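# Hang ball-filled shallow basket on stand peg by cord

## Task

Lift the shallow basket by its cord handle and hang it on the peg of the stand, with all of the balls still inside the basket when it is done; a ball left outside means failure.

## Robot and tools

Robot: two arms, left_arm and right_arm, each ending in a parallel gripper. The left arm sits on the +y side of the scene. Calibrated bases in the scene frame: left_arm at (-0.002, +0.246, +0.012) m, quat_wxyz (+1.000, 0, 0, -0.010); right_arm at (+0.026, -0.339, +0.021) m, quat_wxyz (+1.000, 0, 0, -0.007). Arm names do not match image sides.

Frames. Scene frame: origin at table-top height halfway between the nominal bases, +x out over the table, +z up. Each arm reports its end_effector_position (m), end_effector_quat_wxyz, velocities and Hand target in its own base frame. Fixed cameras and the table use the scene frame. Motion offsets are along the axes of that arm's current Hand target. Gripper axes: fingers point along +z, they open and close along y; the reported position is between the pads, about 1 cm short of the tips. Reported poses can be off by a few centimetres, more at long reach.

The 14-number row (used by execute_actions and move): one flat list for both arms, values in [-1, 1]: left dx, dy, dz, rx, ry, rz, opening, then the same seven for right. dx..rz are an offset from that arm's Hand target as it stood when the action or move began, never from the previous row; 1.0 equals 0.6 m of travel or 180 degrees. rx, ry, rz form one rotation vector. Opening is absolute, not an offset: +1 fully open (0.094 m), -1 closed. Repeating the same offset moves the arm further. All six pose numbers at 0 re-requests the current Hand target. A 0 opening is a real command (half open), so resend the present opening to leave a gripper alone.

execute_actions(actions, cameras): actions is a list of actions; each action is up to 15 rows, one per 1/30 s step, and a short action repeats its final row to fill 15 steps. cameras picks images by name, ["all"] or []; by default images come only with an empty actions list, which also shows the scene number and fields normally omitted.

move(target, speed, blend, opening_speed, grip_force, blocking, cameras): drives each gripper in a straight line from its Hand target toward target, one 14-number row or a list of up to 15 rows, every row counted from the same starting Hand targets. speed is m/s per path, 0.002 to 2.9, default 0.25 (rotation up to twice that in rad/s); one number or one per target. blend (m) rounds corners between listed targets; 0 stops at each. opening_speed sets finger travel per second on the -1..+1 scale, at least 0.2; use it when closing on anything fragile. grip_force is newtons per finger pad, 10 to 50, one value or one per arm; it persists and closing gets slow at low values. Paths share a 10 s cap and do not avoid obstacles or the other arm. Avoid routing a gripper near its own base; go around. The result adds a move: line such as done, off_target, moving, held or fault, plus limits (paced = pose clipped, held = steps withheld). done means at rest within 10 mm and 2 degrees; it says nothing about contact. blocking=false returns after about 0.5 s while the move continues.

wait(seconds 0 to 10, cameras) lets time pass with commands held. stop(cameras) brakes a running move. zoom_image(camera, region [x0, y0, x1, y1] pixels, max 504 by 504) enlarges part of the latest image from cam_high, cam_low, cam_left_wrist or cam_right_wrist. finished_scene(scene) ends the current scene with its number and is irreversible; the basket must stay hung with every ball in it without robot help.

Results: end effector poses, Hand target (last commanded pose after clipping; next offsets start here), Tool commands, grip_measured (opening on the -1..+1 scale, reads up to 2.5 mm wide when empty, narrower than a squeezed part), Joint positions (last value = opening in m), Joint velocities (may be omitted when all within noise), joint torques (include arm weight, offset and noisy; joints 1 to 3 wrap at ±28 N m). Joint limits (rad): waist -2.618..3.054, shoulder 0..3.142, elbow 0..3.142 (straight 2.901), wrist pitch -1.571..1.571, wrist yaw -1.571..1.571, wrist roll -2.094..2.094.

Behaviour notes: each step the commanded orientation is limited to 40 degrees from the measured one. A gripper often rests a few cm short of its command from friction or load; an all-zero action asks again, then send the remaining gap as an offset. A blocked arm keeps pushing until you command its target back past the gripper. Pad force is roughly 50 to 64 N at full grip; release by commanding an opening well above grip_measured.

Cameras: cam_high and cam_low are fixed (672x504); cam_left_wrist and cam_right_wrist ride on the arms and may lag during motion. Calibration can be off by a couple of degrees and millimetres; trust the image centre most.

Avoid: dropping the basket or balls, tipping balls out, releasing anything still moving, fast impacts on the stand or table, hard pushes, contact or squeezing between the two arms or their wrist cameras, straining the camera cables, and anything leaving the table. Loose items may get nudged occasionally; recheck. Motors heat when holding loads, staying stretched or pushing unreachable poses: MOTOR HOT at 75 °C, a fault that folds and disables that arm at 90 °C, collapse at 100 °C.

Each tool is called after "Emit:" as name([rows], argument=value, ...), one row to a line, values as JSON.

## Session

Emit:
execute_actions(actions=[])

Scene clock: 0.00 s.
left_arm: end_effector_position=(+0.3926, +0.0366, +0.0943) grip_measured=+1.000 end_effector_quat_wxyz=(+0.584, -0.095, +0.804, +0.059) | right_arm: end_effector_position=(+0.4005, -0.0486, +0.1237) grip_measured=+1.000 end_effector_quat_wxyz=(+0.620, +0.127, +0.773, -0.046)
Joint positions: left_arm=[-0.007 1.566 0.342 0.901 -0.214 -0.088 0.094] | right_arm=[-0.035 1.532 0.367 0.931 0.198 0.135 0.094]
Joint velocities: within noise
Joint torques (N m): no reading
Heat: left arm: 30 °C; right arm: 30 °C.
Hand target: left_arm +0.3961, +0.0368, +0.1039; +0.596, -0.097, +0.795, +0.058 | right_arm +0.4033, -0.0489, +0.1338; +0.631, +0.128, +0.763, -0.046
Tool commands: left_gripper/opening=+1.0 right_gripper/opening=+1.0
camera_calibration:
cam_left_wrist: T_world_to_cam=[[0.155328, -0.984093, -0.0862264, -0.0144853], [-0.833697, -0.0837634, -0.545833, 0.389291], [0.529927, 0.15667, -0.833446, -0.0317], [0, 0, 0, 1]] pos_world=[0.343599, 0.0233199, 0.184819]
cam_right_wrist: T_world_to_cam=[[-0.328621, -0.924705, -0.192169, 0.109837], [-0.722932, 0.377212, -0.578861, 0.382418], [0.607764, -0.0513002, -0.792459, -0.0479178], [0, 0, 0, 1]] pos_world=[0.34168, -0.0451437, 0.204501]

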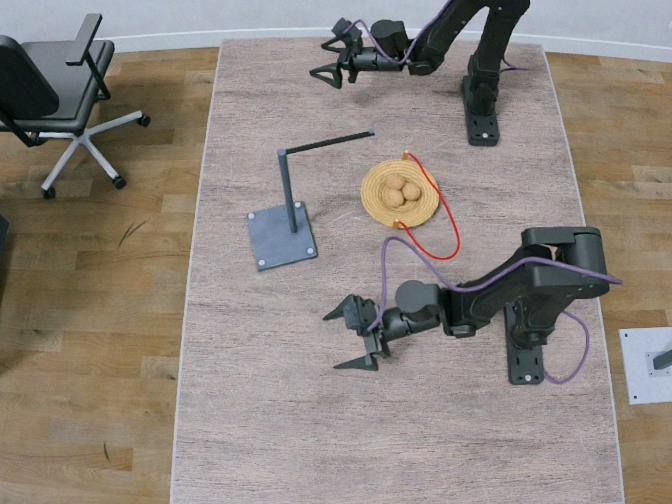

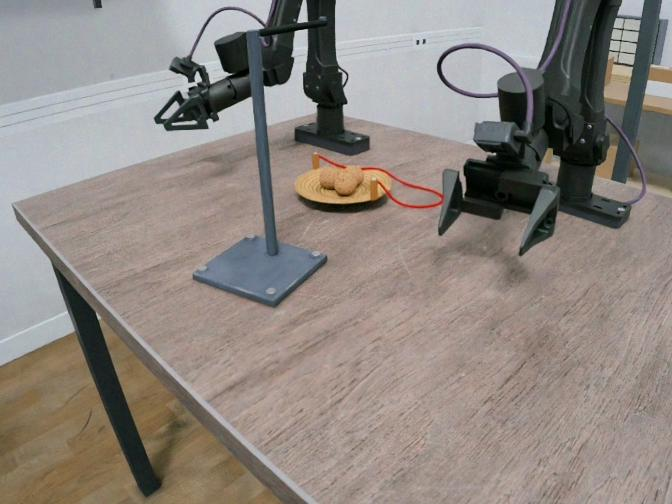

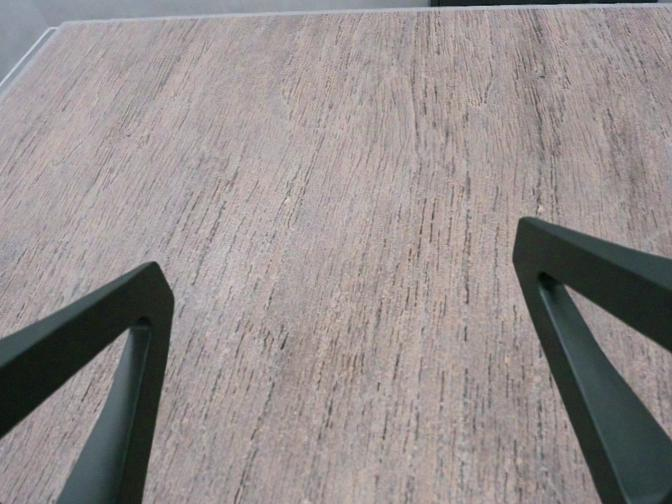

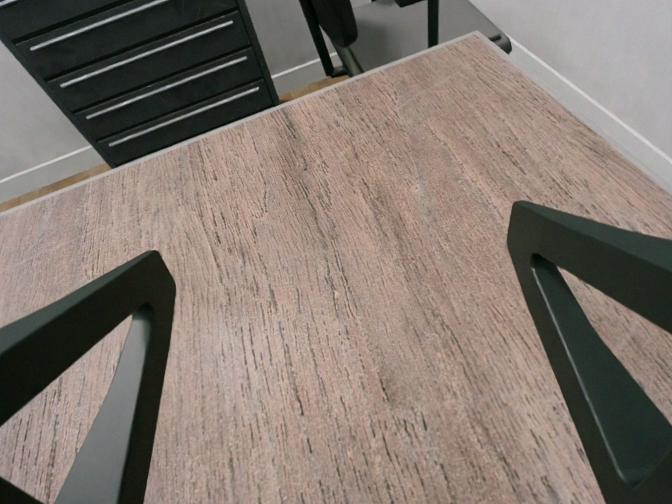

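Emit:
move([
  [-0.165,-0.105,-0.35,0.22,0.3,0.2,-0.3,0,0,0,0,0,0,1],
  [-0.101,-0.40,-0.545,0.357,0.294,0.487,-0.3,0,0,0,0,0,0,1],
], blend=0.03, cameras=["all"])

Scene clock: 6.77 s.
left_arm: end_effector_position=(+0.1571, -0.2555, +0.2536) grip_measured=-0.297 end_effector_quat_wxyz=(+0.116, +0.698, +0.706, -0.030) | right_arm: end_effector_position=(+0.4005, -0.0486, +0.1237) grip_measured=+1.000 end_effector_quat_wxyz=(+0.620, +0.127, +0.773, -0.046)
Joint positions: left_arm=[-1.02 1.555 1.786 -1.562 0.004 0.538 0.033] | right_arm=[-0.035 1.532 0.367 0.931 0.198 0.135 0.094]
Joint torques (N m): left_arm=[-0.16 -5.63 7.99 0.85 -0.02 0.08] | right_arm=[0.02 -7.73 5.61 1.88 -0.03 -0.03]
Heat: left arm: 30 °C; right arm: 31 °C.
Hand target: left_arm +0.1597, -0.2598, +0.2600; -0.001, +0.707, +0.707, +0.000 | right_arm +0.4033, -0.0489, +0.1338; +0.631, +0.128, +0.763, -0.046
Off the commanded pose: left_arm 0.008 m, 14 deg | right_arm 0.010 m, 2 deg.
joint sent to its limit (left arm) — joint 4 (wrist pitch), lower limit. The joint targets are off in orientation, not in position.
move: off_target (left_arm)
camera_calibration:
cam_left_wrist: T_world_to_cam=[[-0.988934, 0.0983427, -0.111077, 0.210929], [0.0369087, 0.888272, 0.457832, 0.112457], [0.143691, 0.448666, -0.882072, 0.419194], [0, 0, 0, 1]] pos_world=[0.14421, -0.308714, 0.341702]
cam_right_wrist: T_world_to_cam=[[-0.328621, -0.924705, -0.192169, 0.109837], [-0.722932, 0.377212, -0.578861, 0.382418], [0.607764, -0.0513002, -0.792459, -0.0479178], [0, 0, 0, 1]] pos_world=[0.34168, -0.0451437, 0.204501]

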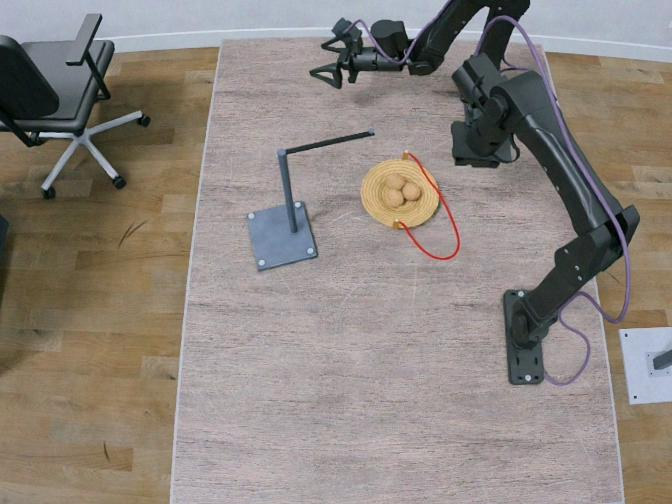

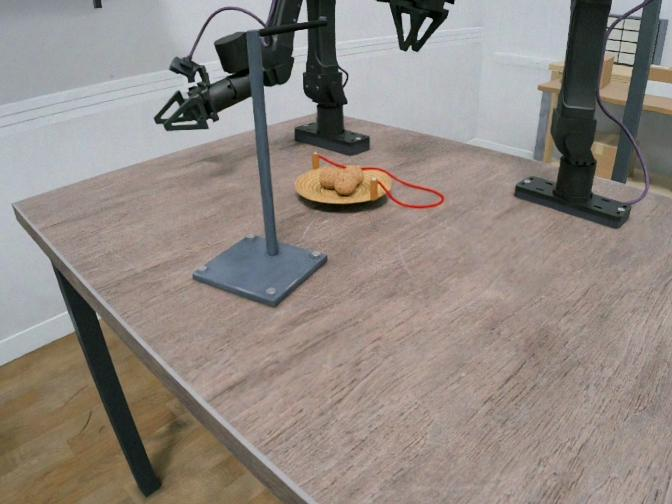

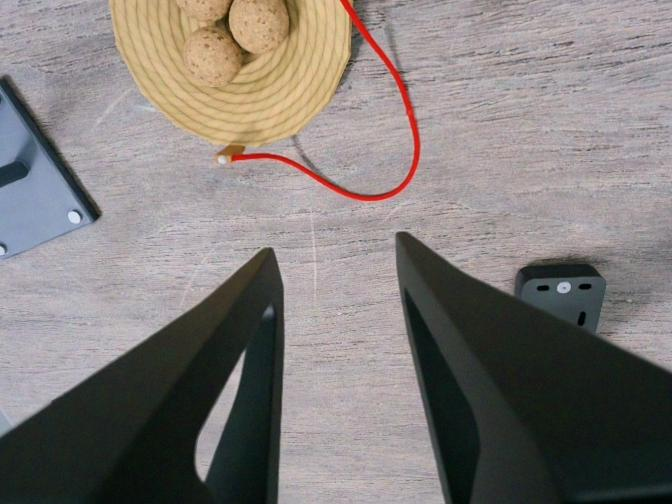

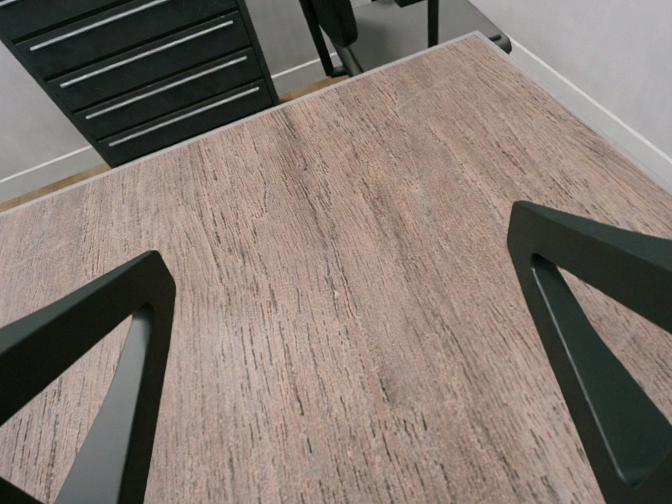

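Emit:
move(target=[0.0165,-0.053,0.333,0,0,0,-0.3,0,0,0,0,0,0,1], cameras=["cam_left_wrist","cam_low"])

Scene clock: 9.40 s.
left_arm: end_effector_position=(+0.1280, -0.2467, +0.0627) grip_measured=-0.297 end_effector_quat_wxyz=(-0.003, +0.708, +0.706, +0.001) | right_arm: end_effector_position=(+0.4005, -0.0486, +0.1237) grip_measured=+1.000 end_effector_quat_wxyz=(+0.620, +0.127, +0.773, -0.046)
Joint positions: left_arm=[-1.096 1.636 1.119 -1.061 -0.001 0.479 0.033] | right_arm=[-0.035 1.532 0.367 0.931 0.198 0.135 0.094]
Joint torques (N m): left_arm=[-0.43 -6.87 5.01 0.58 0.02 -0.1] | right_arm=[0.06 -7.95 5.56 1.88 0.06 -0.02]
Heat: left arm: 30 °C; right arm: 31 °C.
Hand target: left_arm +0.1277, -0.2497, +0.0603; -0.001, +0.707, +0.707, +0.000 | right_arm +0.4033, -0.0489, +0.1338; +0.631, +0.128, +0.763, -0.046
Off the commanded pose: left_arm 0.004 m, 0 deg | right_arm 0.010 m, 2 deg.
move: done
camera_calibration:
cam_left_wrist: T_world_to_cam=[[-0.991978, 0.121474, 0.0349748, 0.157145], [0.116468, 0.770736, 0.626419, 0.143365], [0.0491375, 0.625468, -0.778701, 0.300323], [0, 0, 0, 1]] pos_world=[0.12443, -0.317428, 0.138559]
Images, in order (width x height): cam_low 672x504, cam_left_wrist 672x504.

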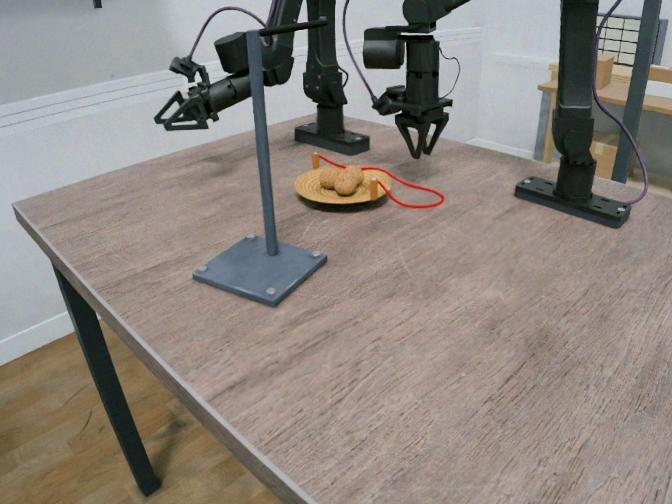

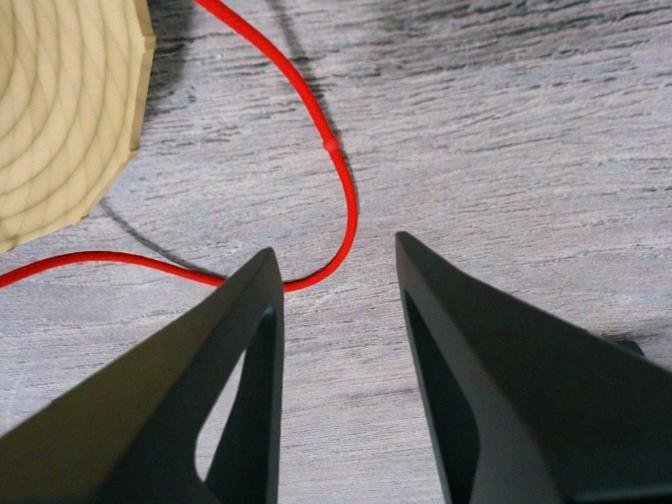

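Emit:
move([
  [0,0,0.09,0,0,0,-0.3,0,0,0,0,0,0,1],
  [0,0,0.1165,0,0,0,-0.3,0,0,0,0,0,0,1],
], speed=[0.1,0.03], cameras=["cam_left_wrist","cam_low"])

Emit:
zoom_image(camera="cam_low", region=[340, 80, 480, 220])

Scene clock: 11.77 s.
left_arm: end_effector_position=(+0.1287, -0.2478, -0.0017) grip_measured=-0.298 end_effector_quat_wxyz=(+0.000, +0.708, +0.706, +0.000) | right_arm: end_effector_position=(+0.4005, -0.0486, +0.1237) grip_measured=+1.000 end_effector_quat_wxyz=(+0.620, +0.127, +0.773, -0.046)
Joint positions: left_arm=[-1.096 1.737 0.954 -0.79 -0.001 0.478 0.033] | right_arm=[-0.035 1.532 0.367 0.931 0.198 0.135 0.094]
Joint torques (N m): left_arm=[-0.43 -6.17 3.7 0.79 0.01 -0.09] | right_arm=[-0.06 -7.82 5.38 1.81 0.02 -0.05]
Heat: left arm: 30 °C; right arm: 31 °C.
Hand target: left_arm +0.1277, -0.2495, -0.0096; -0.001, +0.707, +0.707, +0.000 | right_arm +0.4033, -0.0489, +0.1338; +0.631, +0.128, +0.763, -0.046
Off the commanded pose: left_arm 0.008 m, 0 deg | right_arm 0.010 m, 2 deg.
move: done
camera_calibration:
cam_left_wrist: T_world_to_cam=[[-0.992167, 0.120829, 0.0317019, 0.159943], [0.114159, 0.773985, 0.622828, 0.185667], [0.0507189, 0.621568, -0.781716, 0.249686], [0, 0, 0, 1]] pos_world=[0.124831, -0.318226, 0.0744744]
Images, in order (width x height): cam_low 672x504, cam_left_wrist 672x504.

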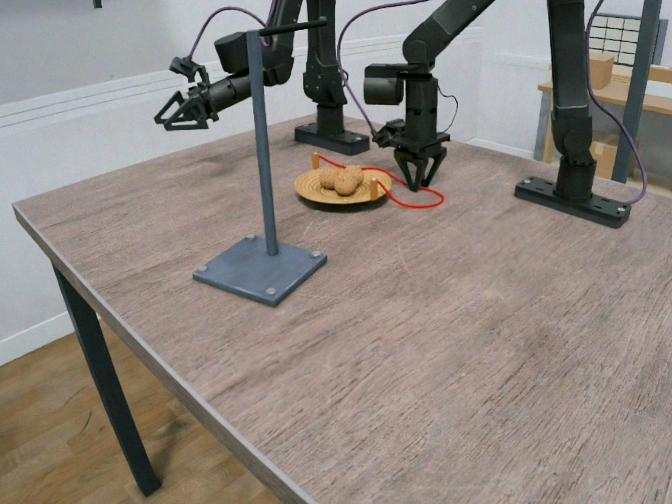

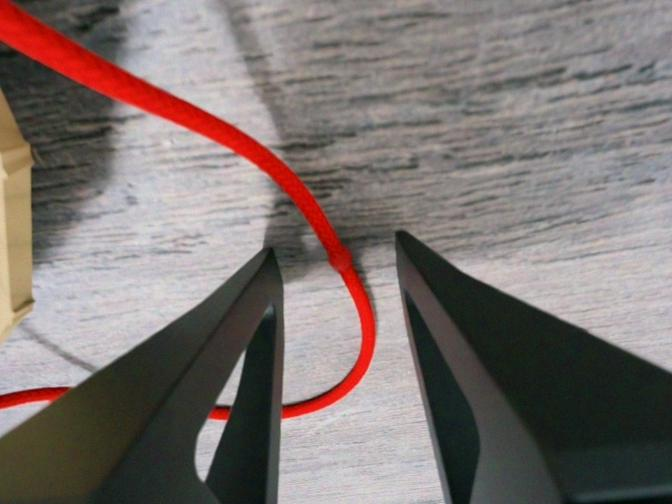

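Scaled by 3.600.

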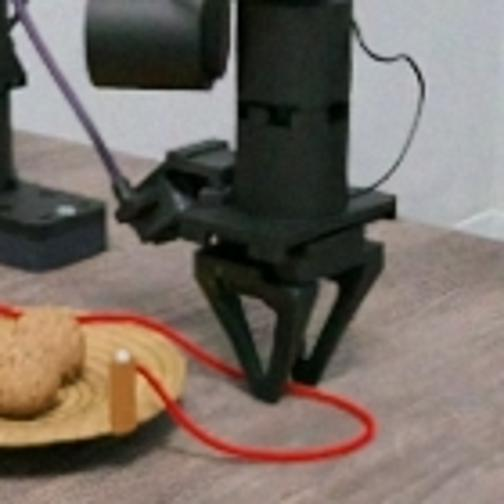

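Emit:
move(target=[0,0,0.004,0,0,0,-0.3,0,0,0,0,0,0,1], speed=0.02)

Emit:
move(target=[0,0,0,0,0,0,-1,0,0,0,0,0,0,1], opening_speed=0.7)

Emit:
move(target=[0,0.02,-0.1,0,0,0,-1,0,0,0,0,0,0,1], speed=0.08, cameras=["cam_left_wrist","cam_low"])

Scene clock: 12.70 s.
left_arm: end_effector_position=(+0.1287, -0.2480, -0.0017) grip_measured=-0.298 end_effector_quat_wxyz=(+0.000, +0.708, +0.706, +0.000) | right_arm: end_effector_position=(+0.4005, -0.0486, +0.1237) grip_measured=+1.000 end_effector_quat_wxyz=(+0.620, +0.127, +0.773, -0.046)
Joint positions: left_arm=[-1.096 1.737 0.954 -0.789 -0.001 0.478 0.033] | right_arm=[-0.035 1.532 0.367 0.931 0.198 0.135 0.094]
Joint torques (N m): left_arm=[-0.44 -5.79 3.26 0.89 0.02 -0.08] | right_arm=[0.2 -7.65 5.33 1.84 0.03 -0.01]
Heat: left arm: 30 °C; right arm: 31 °C.
Hand target: left_arm +0.1277, -0.2496, -0.0120; -0.001, +0.707, +0.707, +0.000 | right_arm +0.4033, -0.0489, +0.1338; +0.631, +0.128, +0.763, -0.046
Off the commanded pose: left_arm 0.010 m, 0 deg | right_arm 0.010 m, 2 deg.
move: done

Scene clock: 13.90 s.
left_arm: end_effector_position=(+0.1296, -0.2511, -0.0017) grip_measured=-0.889 end_effector_quat_wxyz=(+0.006, +0.709, +0.706, -0.002) | right_arm: end_effector_position=(+0.4005, -0.0486, +0.1237) grip_measured=+1.000 end_effector_quat_wxyz=(+0.620, +0.127, +0.773, -0.046)
Joint positions: left_arm=[-1.097 1.737 0.954 -0.776 0.001 0.478 0.005] | right_arm=[-0.035 1.532 0.367 0.931 0.198 0.135 0.094]
Joint torques (N m): left_arm=[-0.35 -5.81 3.29 0.77 0 -0.08] | right_arm=[-0.06 -7.69 5.48 1.89 0.05 0.01]
Heat: left arm: 30 °C; right arm: 31 °C.
Hand target: left_arm +0.1277, -0.2496, -0.0120; -0.001, +0.707, +0.707, +0.000 | right_arm +0.4033, -0.0489, +0.1338; +0.631, +0.128, +0.763, -0.046
Off the commanded pose: left_arm 0.011 m, 1 deg | right_arm 0.010 m, 2 deg.
move: off_target (left_arm)

Scene clock: 15.37 s.
left_arm: end_effector_position=(+0.1328, -0.2404, +0.0311) grip_measured=-0.891 end_effector_quat_wxyz=(-0.030, +0.705, +0.708, +0.009) | right_arm: end_effector_position=(+0.4005, -0.0486, +0.1237) grip_measured=+1.000 end_effector_quat_wxyz=(+0.620, +0.127, +0.773, -0.046)
Joint positions: left_arm=[-1.069 1.717 1.075 -0.991 0 0.497 0.005] | right_arm=[-0.035 1.532 0.367 0.931 0.198 0.135 0.094]
Joint torques (N m): left_arm=[0.38 -11.52 7.49 0.25 -0.01 0.1] | right_arm=[0.08 -7.77 5.53 1.9 0.03 -0.06]
Heat: left arm: 30 °C; right arm: 32 °C.
Hand target: left_arm +0.1398, -0.2497, +0.0480; -0.001, +0.707, +0.707, +0.000 | right_arm +0.4033, -0.0489, +0.1338; +0.631, +0.128, +0.763, -0.046
Off the commanded pose: left_arm 0.020 m, 4 deg | right_arm 0.010 m, 2 deg.
move: off_target (left_arm)
camera_calibration:
cam_left_wrist: T_world_to_cam=[[-0.991492, 0.110976, 0.0680265, 0.158617], [0.12815, 0.740605, 0.659607, 0.147976], [0.0228199, 0.662713, -0.748526, 0.283102], [0, 0, 0, 1]] pos_world=[0.131844, -0.31481, 0.103512]
Images, in order (width x height): cam_low 672x504, cam_left_wrist 672x504.

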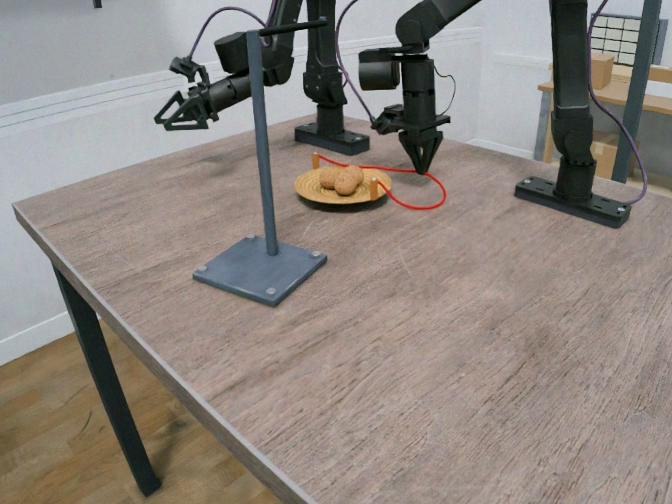

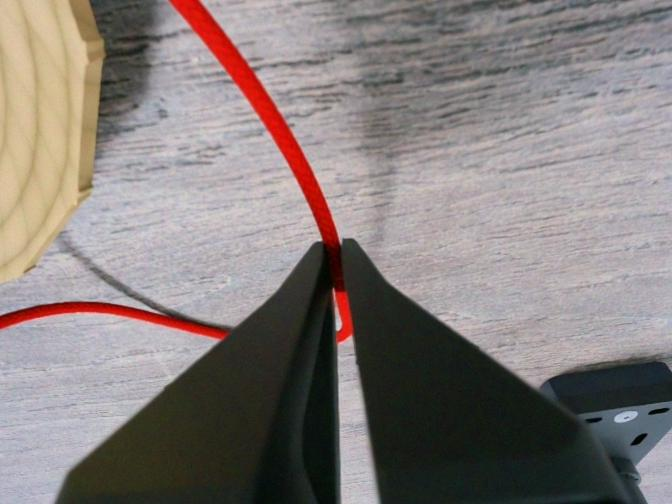

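Emit:
move([
  [-0.067,0.083,-0.12,0,0,0,-1,0,0,0,0,0,0,1],
  [-0.14,0.185,-0.263,-0.08,0,0,-1,0,0,0,0,0,0,1],
], speed=0.1, blend=0.03, cameras=["cam_high","cam_left_wrist","cam_low"])

Emit:
zoom_image(camera="cam_low", region=[260, 20, 460, 220])

Scene clock: 18.67 s.
left_arm: end_effector_position=(+0.2488, -0.3289, +0.2064) grip_measured=-0.891 end_effector_quat_wxyz=(+0.101, +0.698, +0.704, +0.083) | right_arm: end_effector_position=(+0.4005, -0.0486, +0.1237) grip_measured=+1.000 end_effector_quat_wxyz=(+0.620, +0.127, +0.773, -0.046)
Joint positions: left_arm=[-1.016 2.034 2.181 -1.558 -0.207 0.563 0.005] | right_arm=[-0.035 1.532 0.367 0.931 0.198 0.135 0.094]
Joint torques (N m): left_arm=[-0.46 -9.29 7.9 0.67 -0.2 0.07] | right_arm=[0.14 -7.49 5.45 1.84 0.07 0]
Heat: left arm: 30 °C; right arm: 32 °C.
Hand target: left_arm +0.2509, -0.3339, +0.2056; +0.088, +0.702, +0.701, +0.089 | right_arm +0.4033, -0.0489, +0.1338; +0.631, +0.128, +0.763, -0.046
Off the commanded pose: left_arm 0.005 m, 2 deg | right_arm 0.010 m, 2 deg.
joint sent to its limit (left arm) — joint 4 (wrist pitch), lower limit. The joint targets still meet the commanded pose.
move: done
camera_calibration:
cam_left_wrist: T_world_to_cam=[[-0.968001, 0.106486, -0.227233, 0.325201], [-0.0559277, 0.791185, 0.609014, 0.155888], [0.244635, 0.602234, -0.759913, 0.397561], [0, 0, 0, 1]] pos_world=[0.226256, -0.397391, 0.28107]
Images, in order (width x height): cam_high 672x504, cam_low 672x504, cam_left_wrist 672x504.

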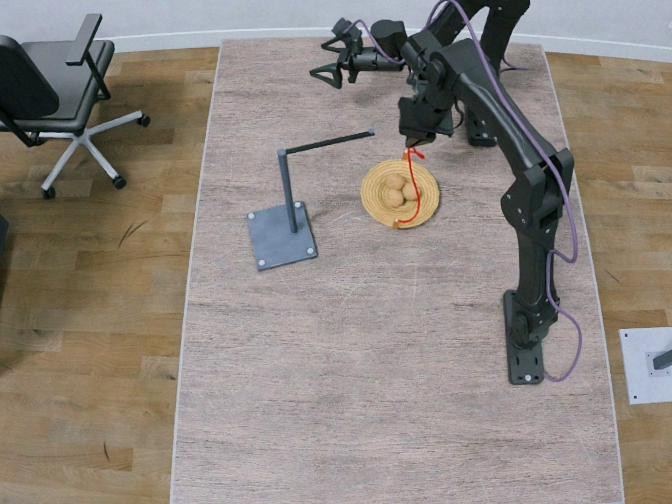

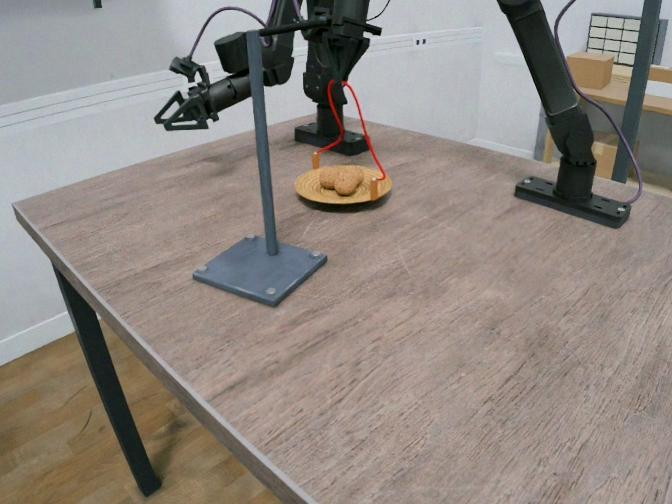

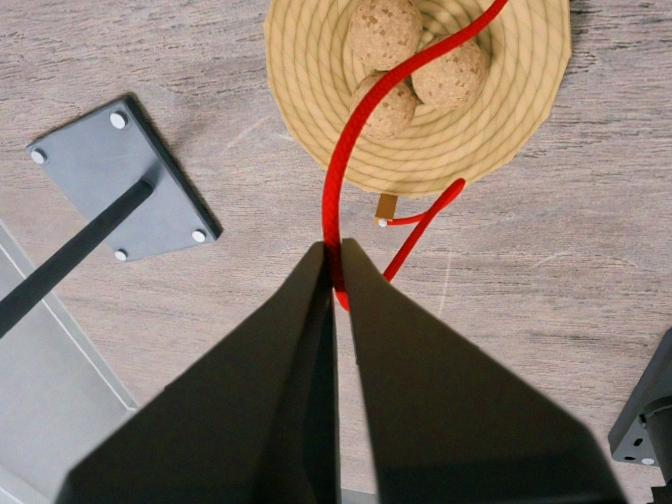

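Scaled by 2.520.

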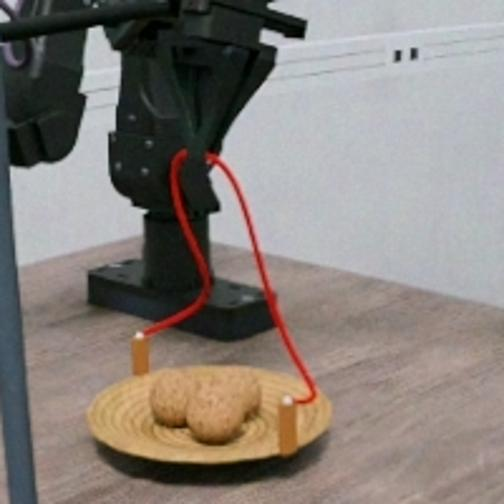

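Emit:
move(target=[-0.005,0.0186,-0.073,-0.08,0,0,-1,0,0,0,0,0,0,1], speed=0.06, cameras=["cam_left_wrist","cam_low"])

Emit:
zoom_image(camera="cam_low", region=[260, 20, 460, 220])

Scene clock: 21.47 s.
left_arm: end_effector_position=(+0.2509, -0.3370, +0.2290) grip_measured=-0.891 end_effector_quat_wxyz=(+0.154, +0.696, +0.679, +0.178) | right_arm: end_effector_position=(+0.4005, -0.0486, +0.1237) grip_measured=+1.000 end_effector_quat_wxyz=(+0.620, +0.127, +0.773, -0.046)
Joint positions: left_arm=[-1.115 2.034 2.217 -1.559 -0.436 0.524 0.005] | right_arm=[-0.035 1.532 0.367 0.931 0.198 0.135 0.094]
Joint torques (N m): left_arm=[-0.44 -13.82 8.09 0.72 -0.34 -0.12] | right_arm=[0.13 -7.87 5.52 1.89 0.11 -0.09]
Heat: left arm: 31 °C; right arm: 32 °C.
Hand target: left_arm +0.2507, -0.3370, +0.2508; +0.175, +0.685, +0.685, +0.176 | right_arm +0.4033, -0.0489, +0.1338; +0.631, +0.128, +0.763, -0.046
Off the commanded pose: left_arm 0.022 m, 3 deg | right_arm 0.010 m, 2 deg.
joint sent to its limit (left arm) — joint 4 (wrist pitch), lower limit. The joint targets still meet the commanded pose.
move: off_target (left_arm)
camera_calibration:
cam_left_wrist: T_world_to_cam=[[-0.895661, 0.148426, -0.419239, 0.373099], [-0.172272, 0.753285, 0.634732, 0.159164], [0.410017, 0.640728, -0.649118, 0.365232], [0, 0, 0, 1]] pos_world=[0.211838, -0.409288, 0.292469]
Images, in order (width x height): cam_low 672x504, cam_left_wrist 672x504.

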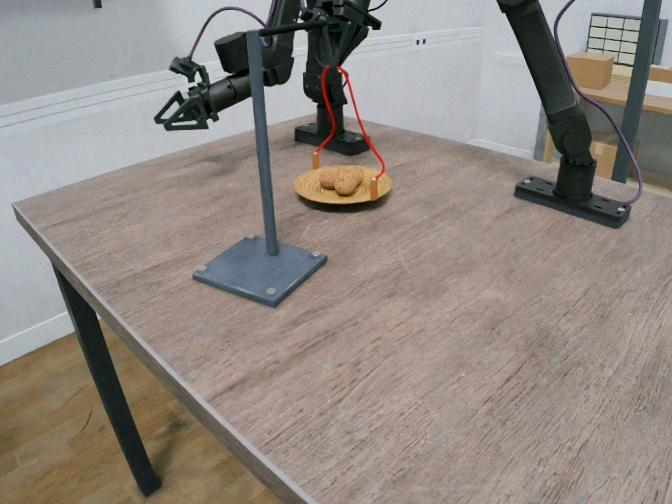

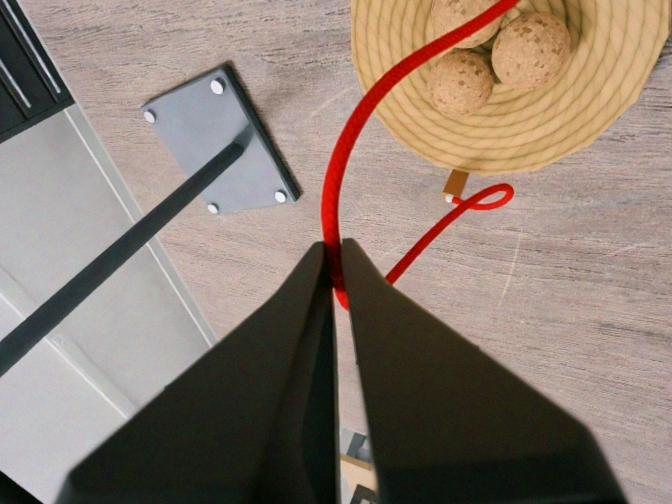

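Scaled by 2.520.

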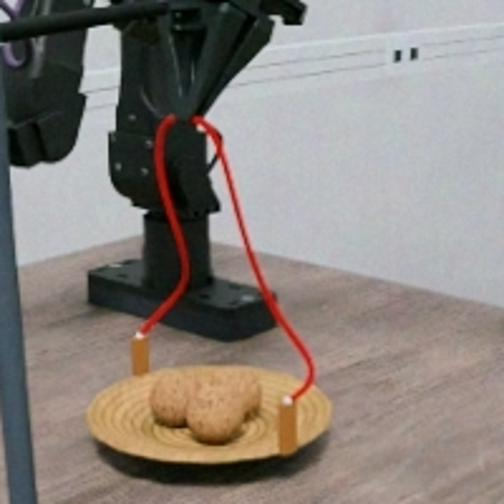

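Emit:
move(target=[-0.002,0.044,-0.08,0,0,0,-1,0,0,0,0,0,0,1], speed=0.03, cameras=["cam_left_wrist","cam_low","cam_high"])

Emit:
zoom_image(camera="cam_low", region=[260, 20, 460, 220])

Scene clock: 23.93 s.
left_arm: end_effector_position=(+0.2529, -0.3432, +0.2659) grip_measured=-0.891 end_effector_quat_wxyz=(+0.203, +0.699, +0.665, +0.168) | right_arm: end_effector_position=(+0.4005, -0.0486, +0.1237) grip_measured=+1.000 end_effector_quat_wxyz=(+0.620, +0.127, +0.773, -0.046)
Joint positions: left_arm=[-1.12 2.013 2.318 -1.568 -0.443 0.57 0.005] | right_arm=[-0.035 1.532 0.367 0.931 0.198 0.135 0.094]
Joint torques (N m): left_arm=[-0.5 -16.69 8.36 1.01 -0.41 0.06] | right_arm=[0.05 -7.77 5.35 1.85 0.08 -0.03]
Heat: left arm: 32 °C; right arm: 32 °C.
Hand target: left_arm +0.2508, -0.3382, +0.3055; +0.175, +0.685, +0.685, +0.176 | right_arm +0.4033, -0.0489, +0.1338; +0.631, +0.128, +0.763, -0.046
Off the commanded pose: left_arm 0.040 m, 4 deg | right_arm 0.010 m, 2 deg.
joint read past its limit (left arm) — joint 4 (wrist pitch), lower limit.
joint sent to its limit (left arm) — joint 4 (wrist pitch), lower limit. The joint targets are off in orientation, not in position.
move: off_target (left_arm)
camera_calibration:
cam_left_wrist: T_world_to_cam=[[-0.863484, 0.153163, -0.480559, 0.401135], [-0.171615, 0.806712, 0.565477, 0.177307], [0.474283, 0.570751, -0.670298, 0.357613], [0, 0, 0, 1]] pos_world=[0.207193, -0.408583, 0.332213]
Images, in order (width x height): cam_high 672x504, cam_low 672x504, cam_left_wrist 672x504.

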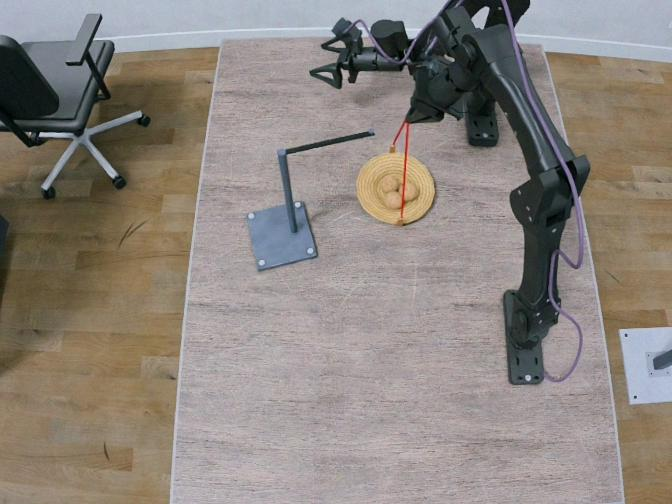

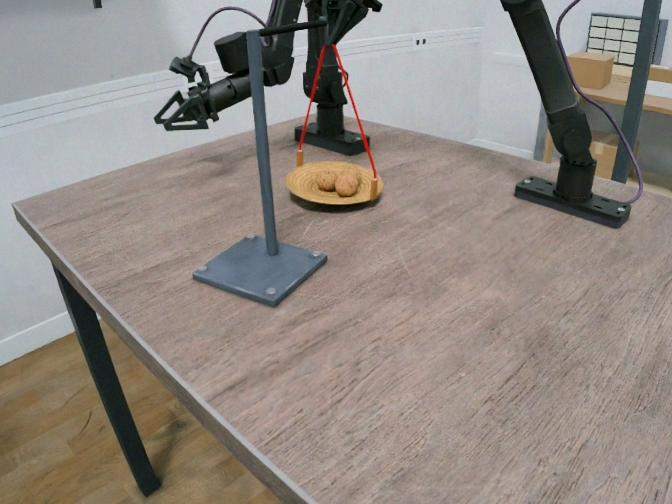

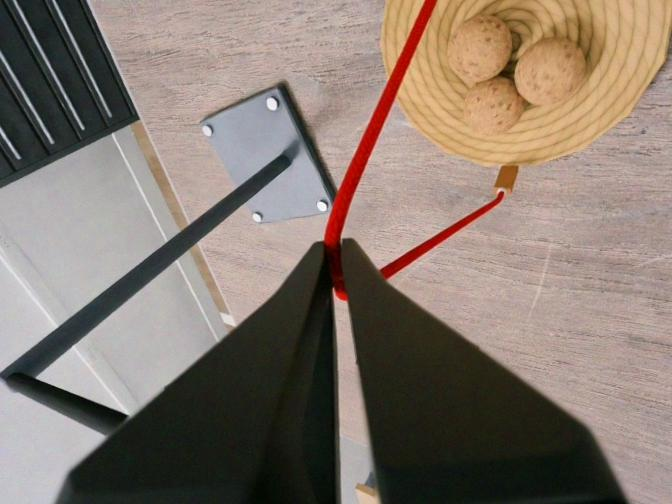

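Scaled by 2.520.

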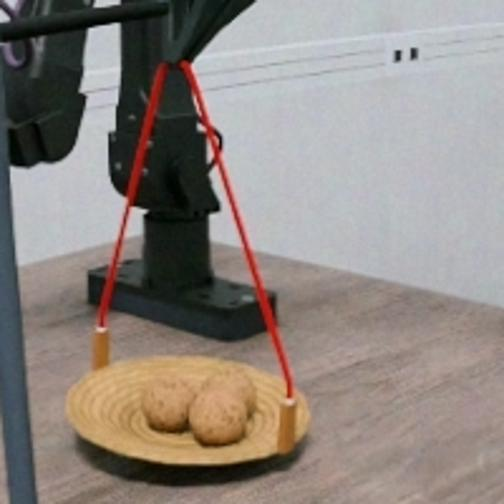

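Emit:
move(target=[0.036,0.1025,-0.095,-0.08,-0.05,-0.03,-1,0,0,0,0,0,0,1], speed=0.045, cameras=["cam_left_wrist","cam_low","cam_high"])

Emit:
zoom_image(camera="cam_high", region=[260, 60, 460, 260])

Emit:
zoom_image(camera="cam_low", region=[240, 0, 440, 200])

Scene clock: 27.43 s.
left_arm: end_effector_position=(+0.2774, -0.3302, +0.3473) grip_measured=-0.891 end_effector_quat_wxyz=(+0.311, +0.659, +0.657, +0.195) | right_arm: end_effector_position=(+0.4005, -0.0486, +0.1237) grip_measured=+1.000 end_effector_quat_wxyz=(+0.620, +0.127, +0.773, -0.046)
Joint positions: left_arm=[-1.094 1.989 2.54 -1.577 -0.548 0.637 0.005] | right_arm=[-0.035 1.532 0.367 0.931 0.198 0.135 0.094]
Joint torques (N m): left_arm=[0.38 -15.08 7.61 1.46 -0.52 0.02] | right_arm=[-0.03 -7.88 5.41 1.82 0.02 -0.01]
Heat: left arm: 33 °C; right arm: 32 °C.
Hand target: left_arm +0.2774, -0.3168, +0.3850; +0.321, +0.637, +0.673, +0.198 | right_arm +0.4033, -0.0489, +0.1338; +0.631, +0.128, +0.763, -0.046
Off the commanded pose: left_arm 0.040 m, 3 deg | right_arm 0.010 m, 2 deg.
joint read past its limit (left arm) — joint 4 (wrist pitch), lower limit.
joint sent to its limit (left arm) — joint 4 (wrist pitch), lower limit. The joint targets are off in orientation, not in position.
move: off_target (left_arm)
camera_calibration:
cam_left_wrist: T_world_to_cam=[[-0.751892, 0.0662253, -0.655951, 0.460597], [-0.282784, 0.866376, 0.411614, 0.229039], [0.59556, 0.494982, -0.632694, 0.321483], [0, 0, 0, 1]] pos_world=[0.219626, -0.388065, 0.411254]
Images, in order (width x height): cam_high 672x504, cam_low 672x504, cam_left_wrist 672x504.

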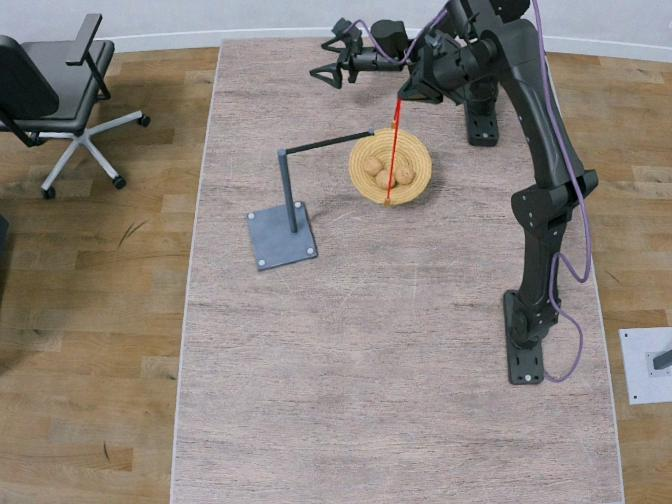

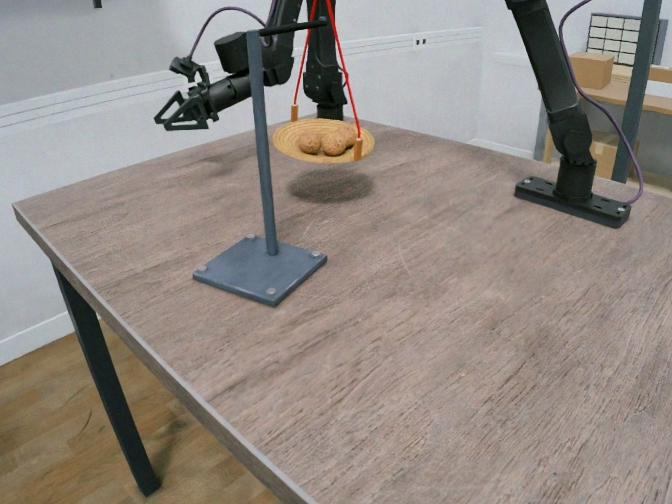

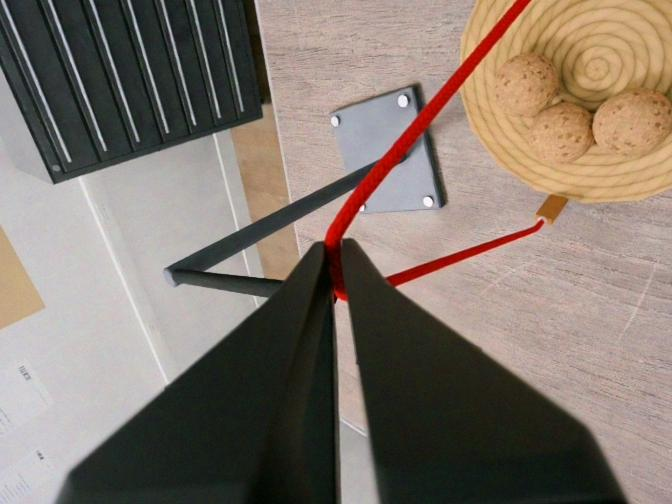

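Scaled by 2.520.

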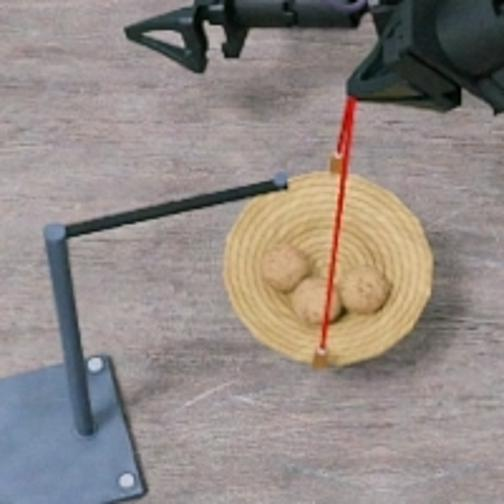

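Scaled by 2.520.

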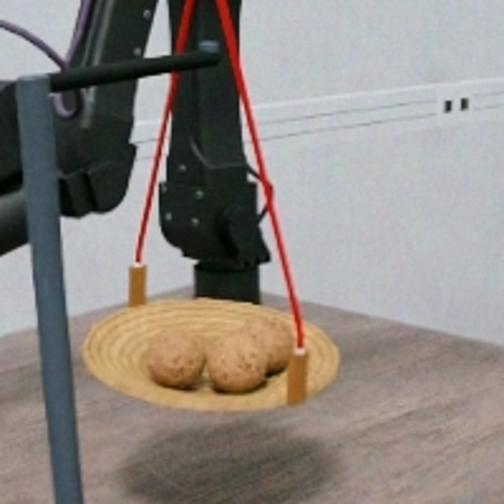

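Emit:
move([
  [0.039,0.023,-0.016,0,0,0,-1,0,0,0,0,0,0,1],
  [0.0757,0.122,0.068,0,0,0,-1,0,0,0,0,0,0,1],
], speed=0.04, blend=0.005, cameras=["cam_left_wrist","cam_low","cam_high"])

Emit:
zoom_image(camera="cam_high", region=[260, 60, 460, 260])

Emit:
zoom_image(camera="cam_low", region=[220, 0, 420, 200])

Scene clock: 31.63 s.
left_arm: end_effector_position=(+0.3536, -0.2673, +0.3886) grip_measured=-0.891 end_effector_quat_wxyz=(+0.344, +0.639, +0.659, +0.201) | right_arm: end_effector_position=(+0.4005, -0.0486, +0.1237) grip_measured=+1.000 end_effector_quat_wxyz=(+0.620, +0.127, +0.773, -0.046)
Joint positions: left_arm=[-0.81 2.045 2.793 -1.585 -0.404 0.887 0.005] | right_arm=[-0.035 1.532 0.367 0.931 0.198 0.135 0.094]
Joint torques (N m): left_arm=[0.27 -8.77 6.74 1.82 -0.22 0.05] | right_arm=[0.02 -7.9 5.5 1.85 0.06 -0.02]
Heat: left arm: 34 °C; right arm: 32 °C.
Hand target: left_arm +0.3594, -0.2697, +0.3972; +0.321, +0.637, +0.673, +0.198 | right_arm +0.4033, -0.0489, +0.1338; +0.631, +0.128, +0.763, -0.046
Off the commanded pose: left_arm 0.011 m, 3 deg | right_arm 0.010 m, 2 deg.
joint read past its limit (left arm) — joint 4 (wrist pitch), lower limit.
joint sent to its limit (left arm) — joint 4 (wrist pitch), lower limit. The joint targets are off in orientation, not in position.
move: off_target (left_arm)
camera_calibration:
cam_left_wrist: T_world_to_cam=[[-0.714254, 0.0179365, -0.699657, 0.531579], [-0.321984, 0.87918, 0.35124, 0.219794], [0.621424, 0.476153, -0.622182, 0.252804], [0, 0, 0, 1]] pos_world=[0.293354, -0.323146, 0.452013]
Images, in order (width x height): cam_high 672x504, cam_low 672x504, cam_left_wrist 672x504.

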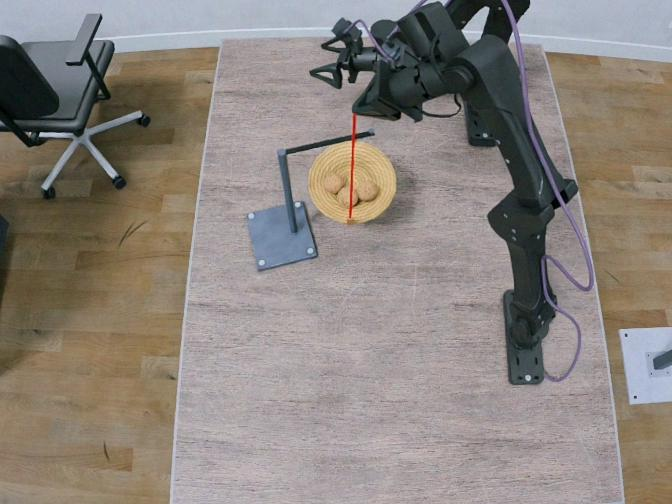

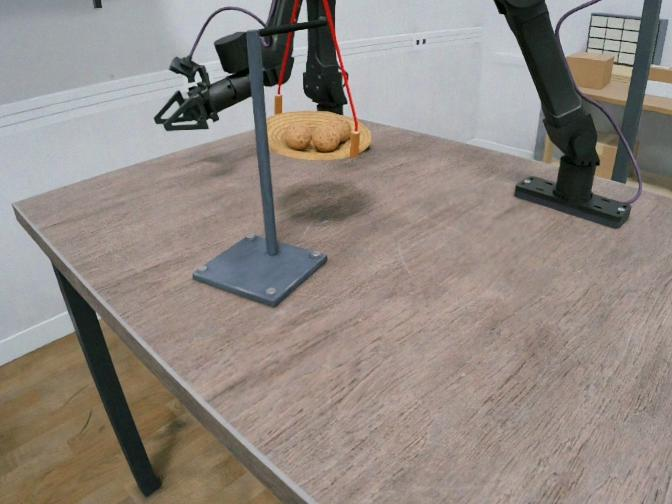

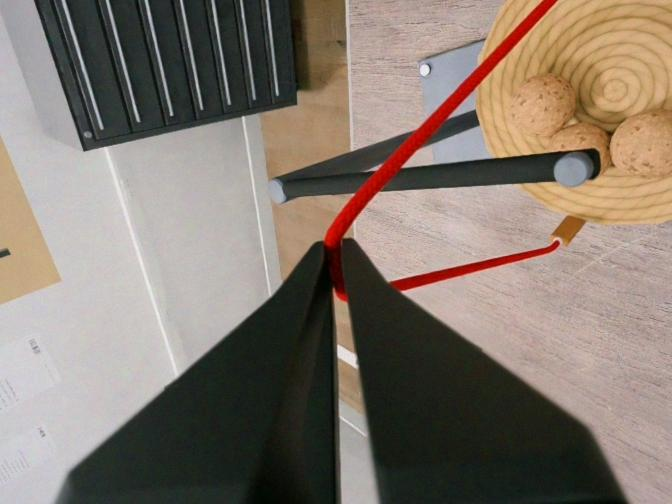

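Scaled by 2.520.

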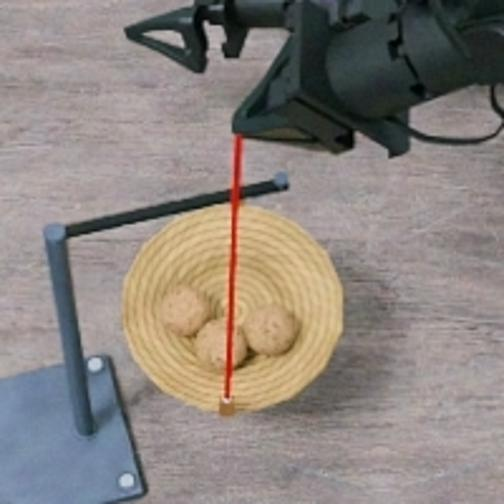

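Scaled by 2.520.

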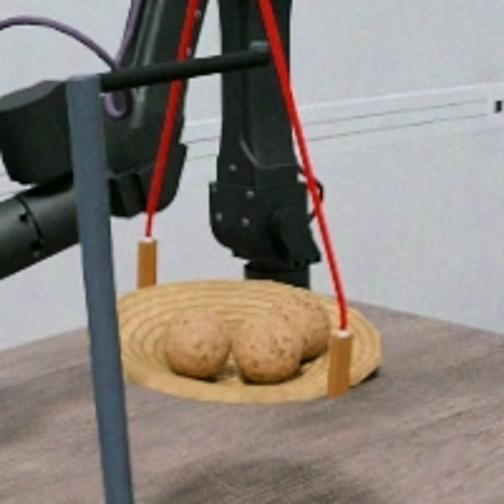

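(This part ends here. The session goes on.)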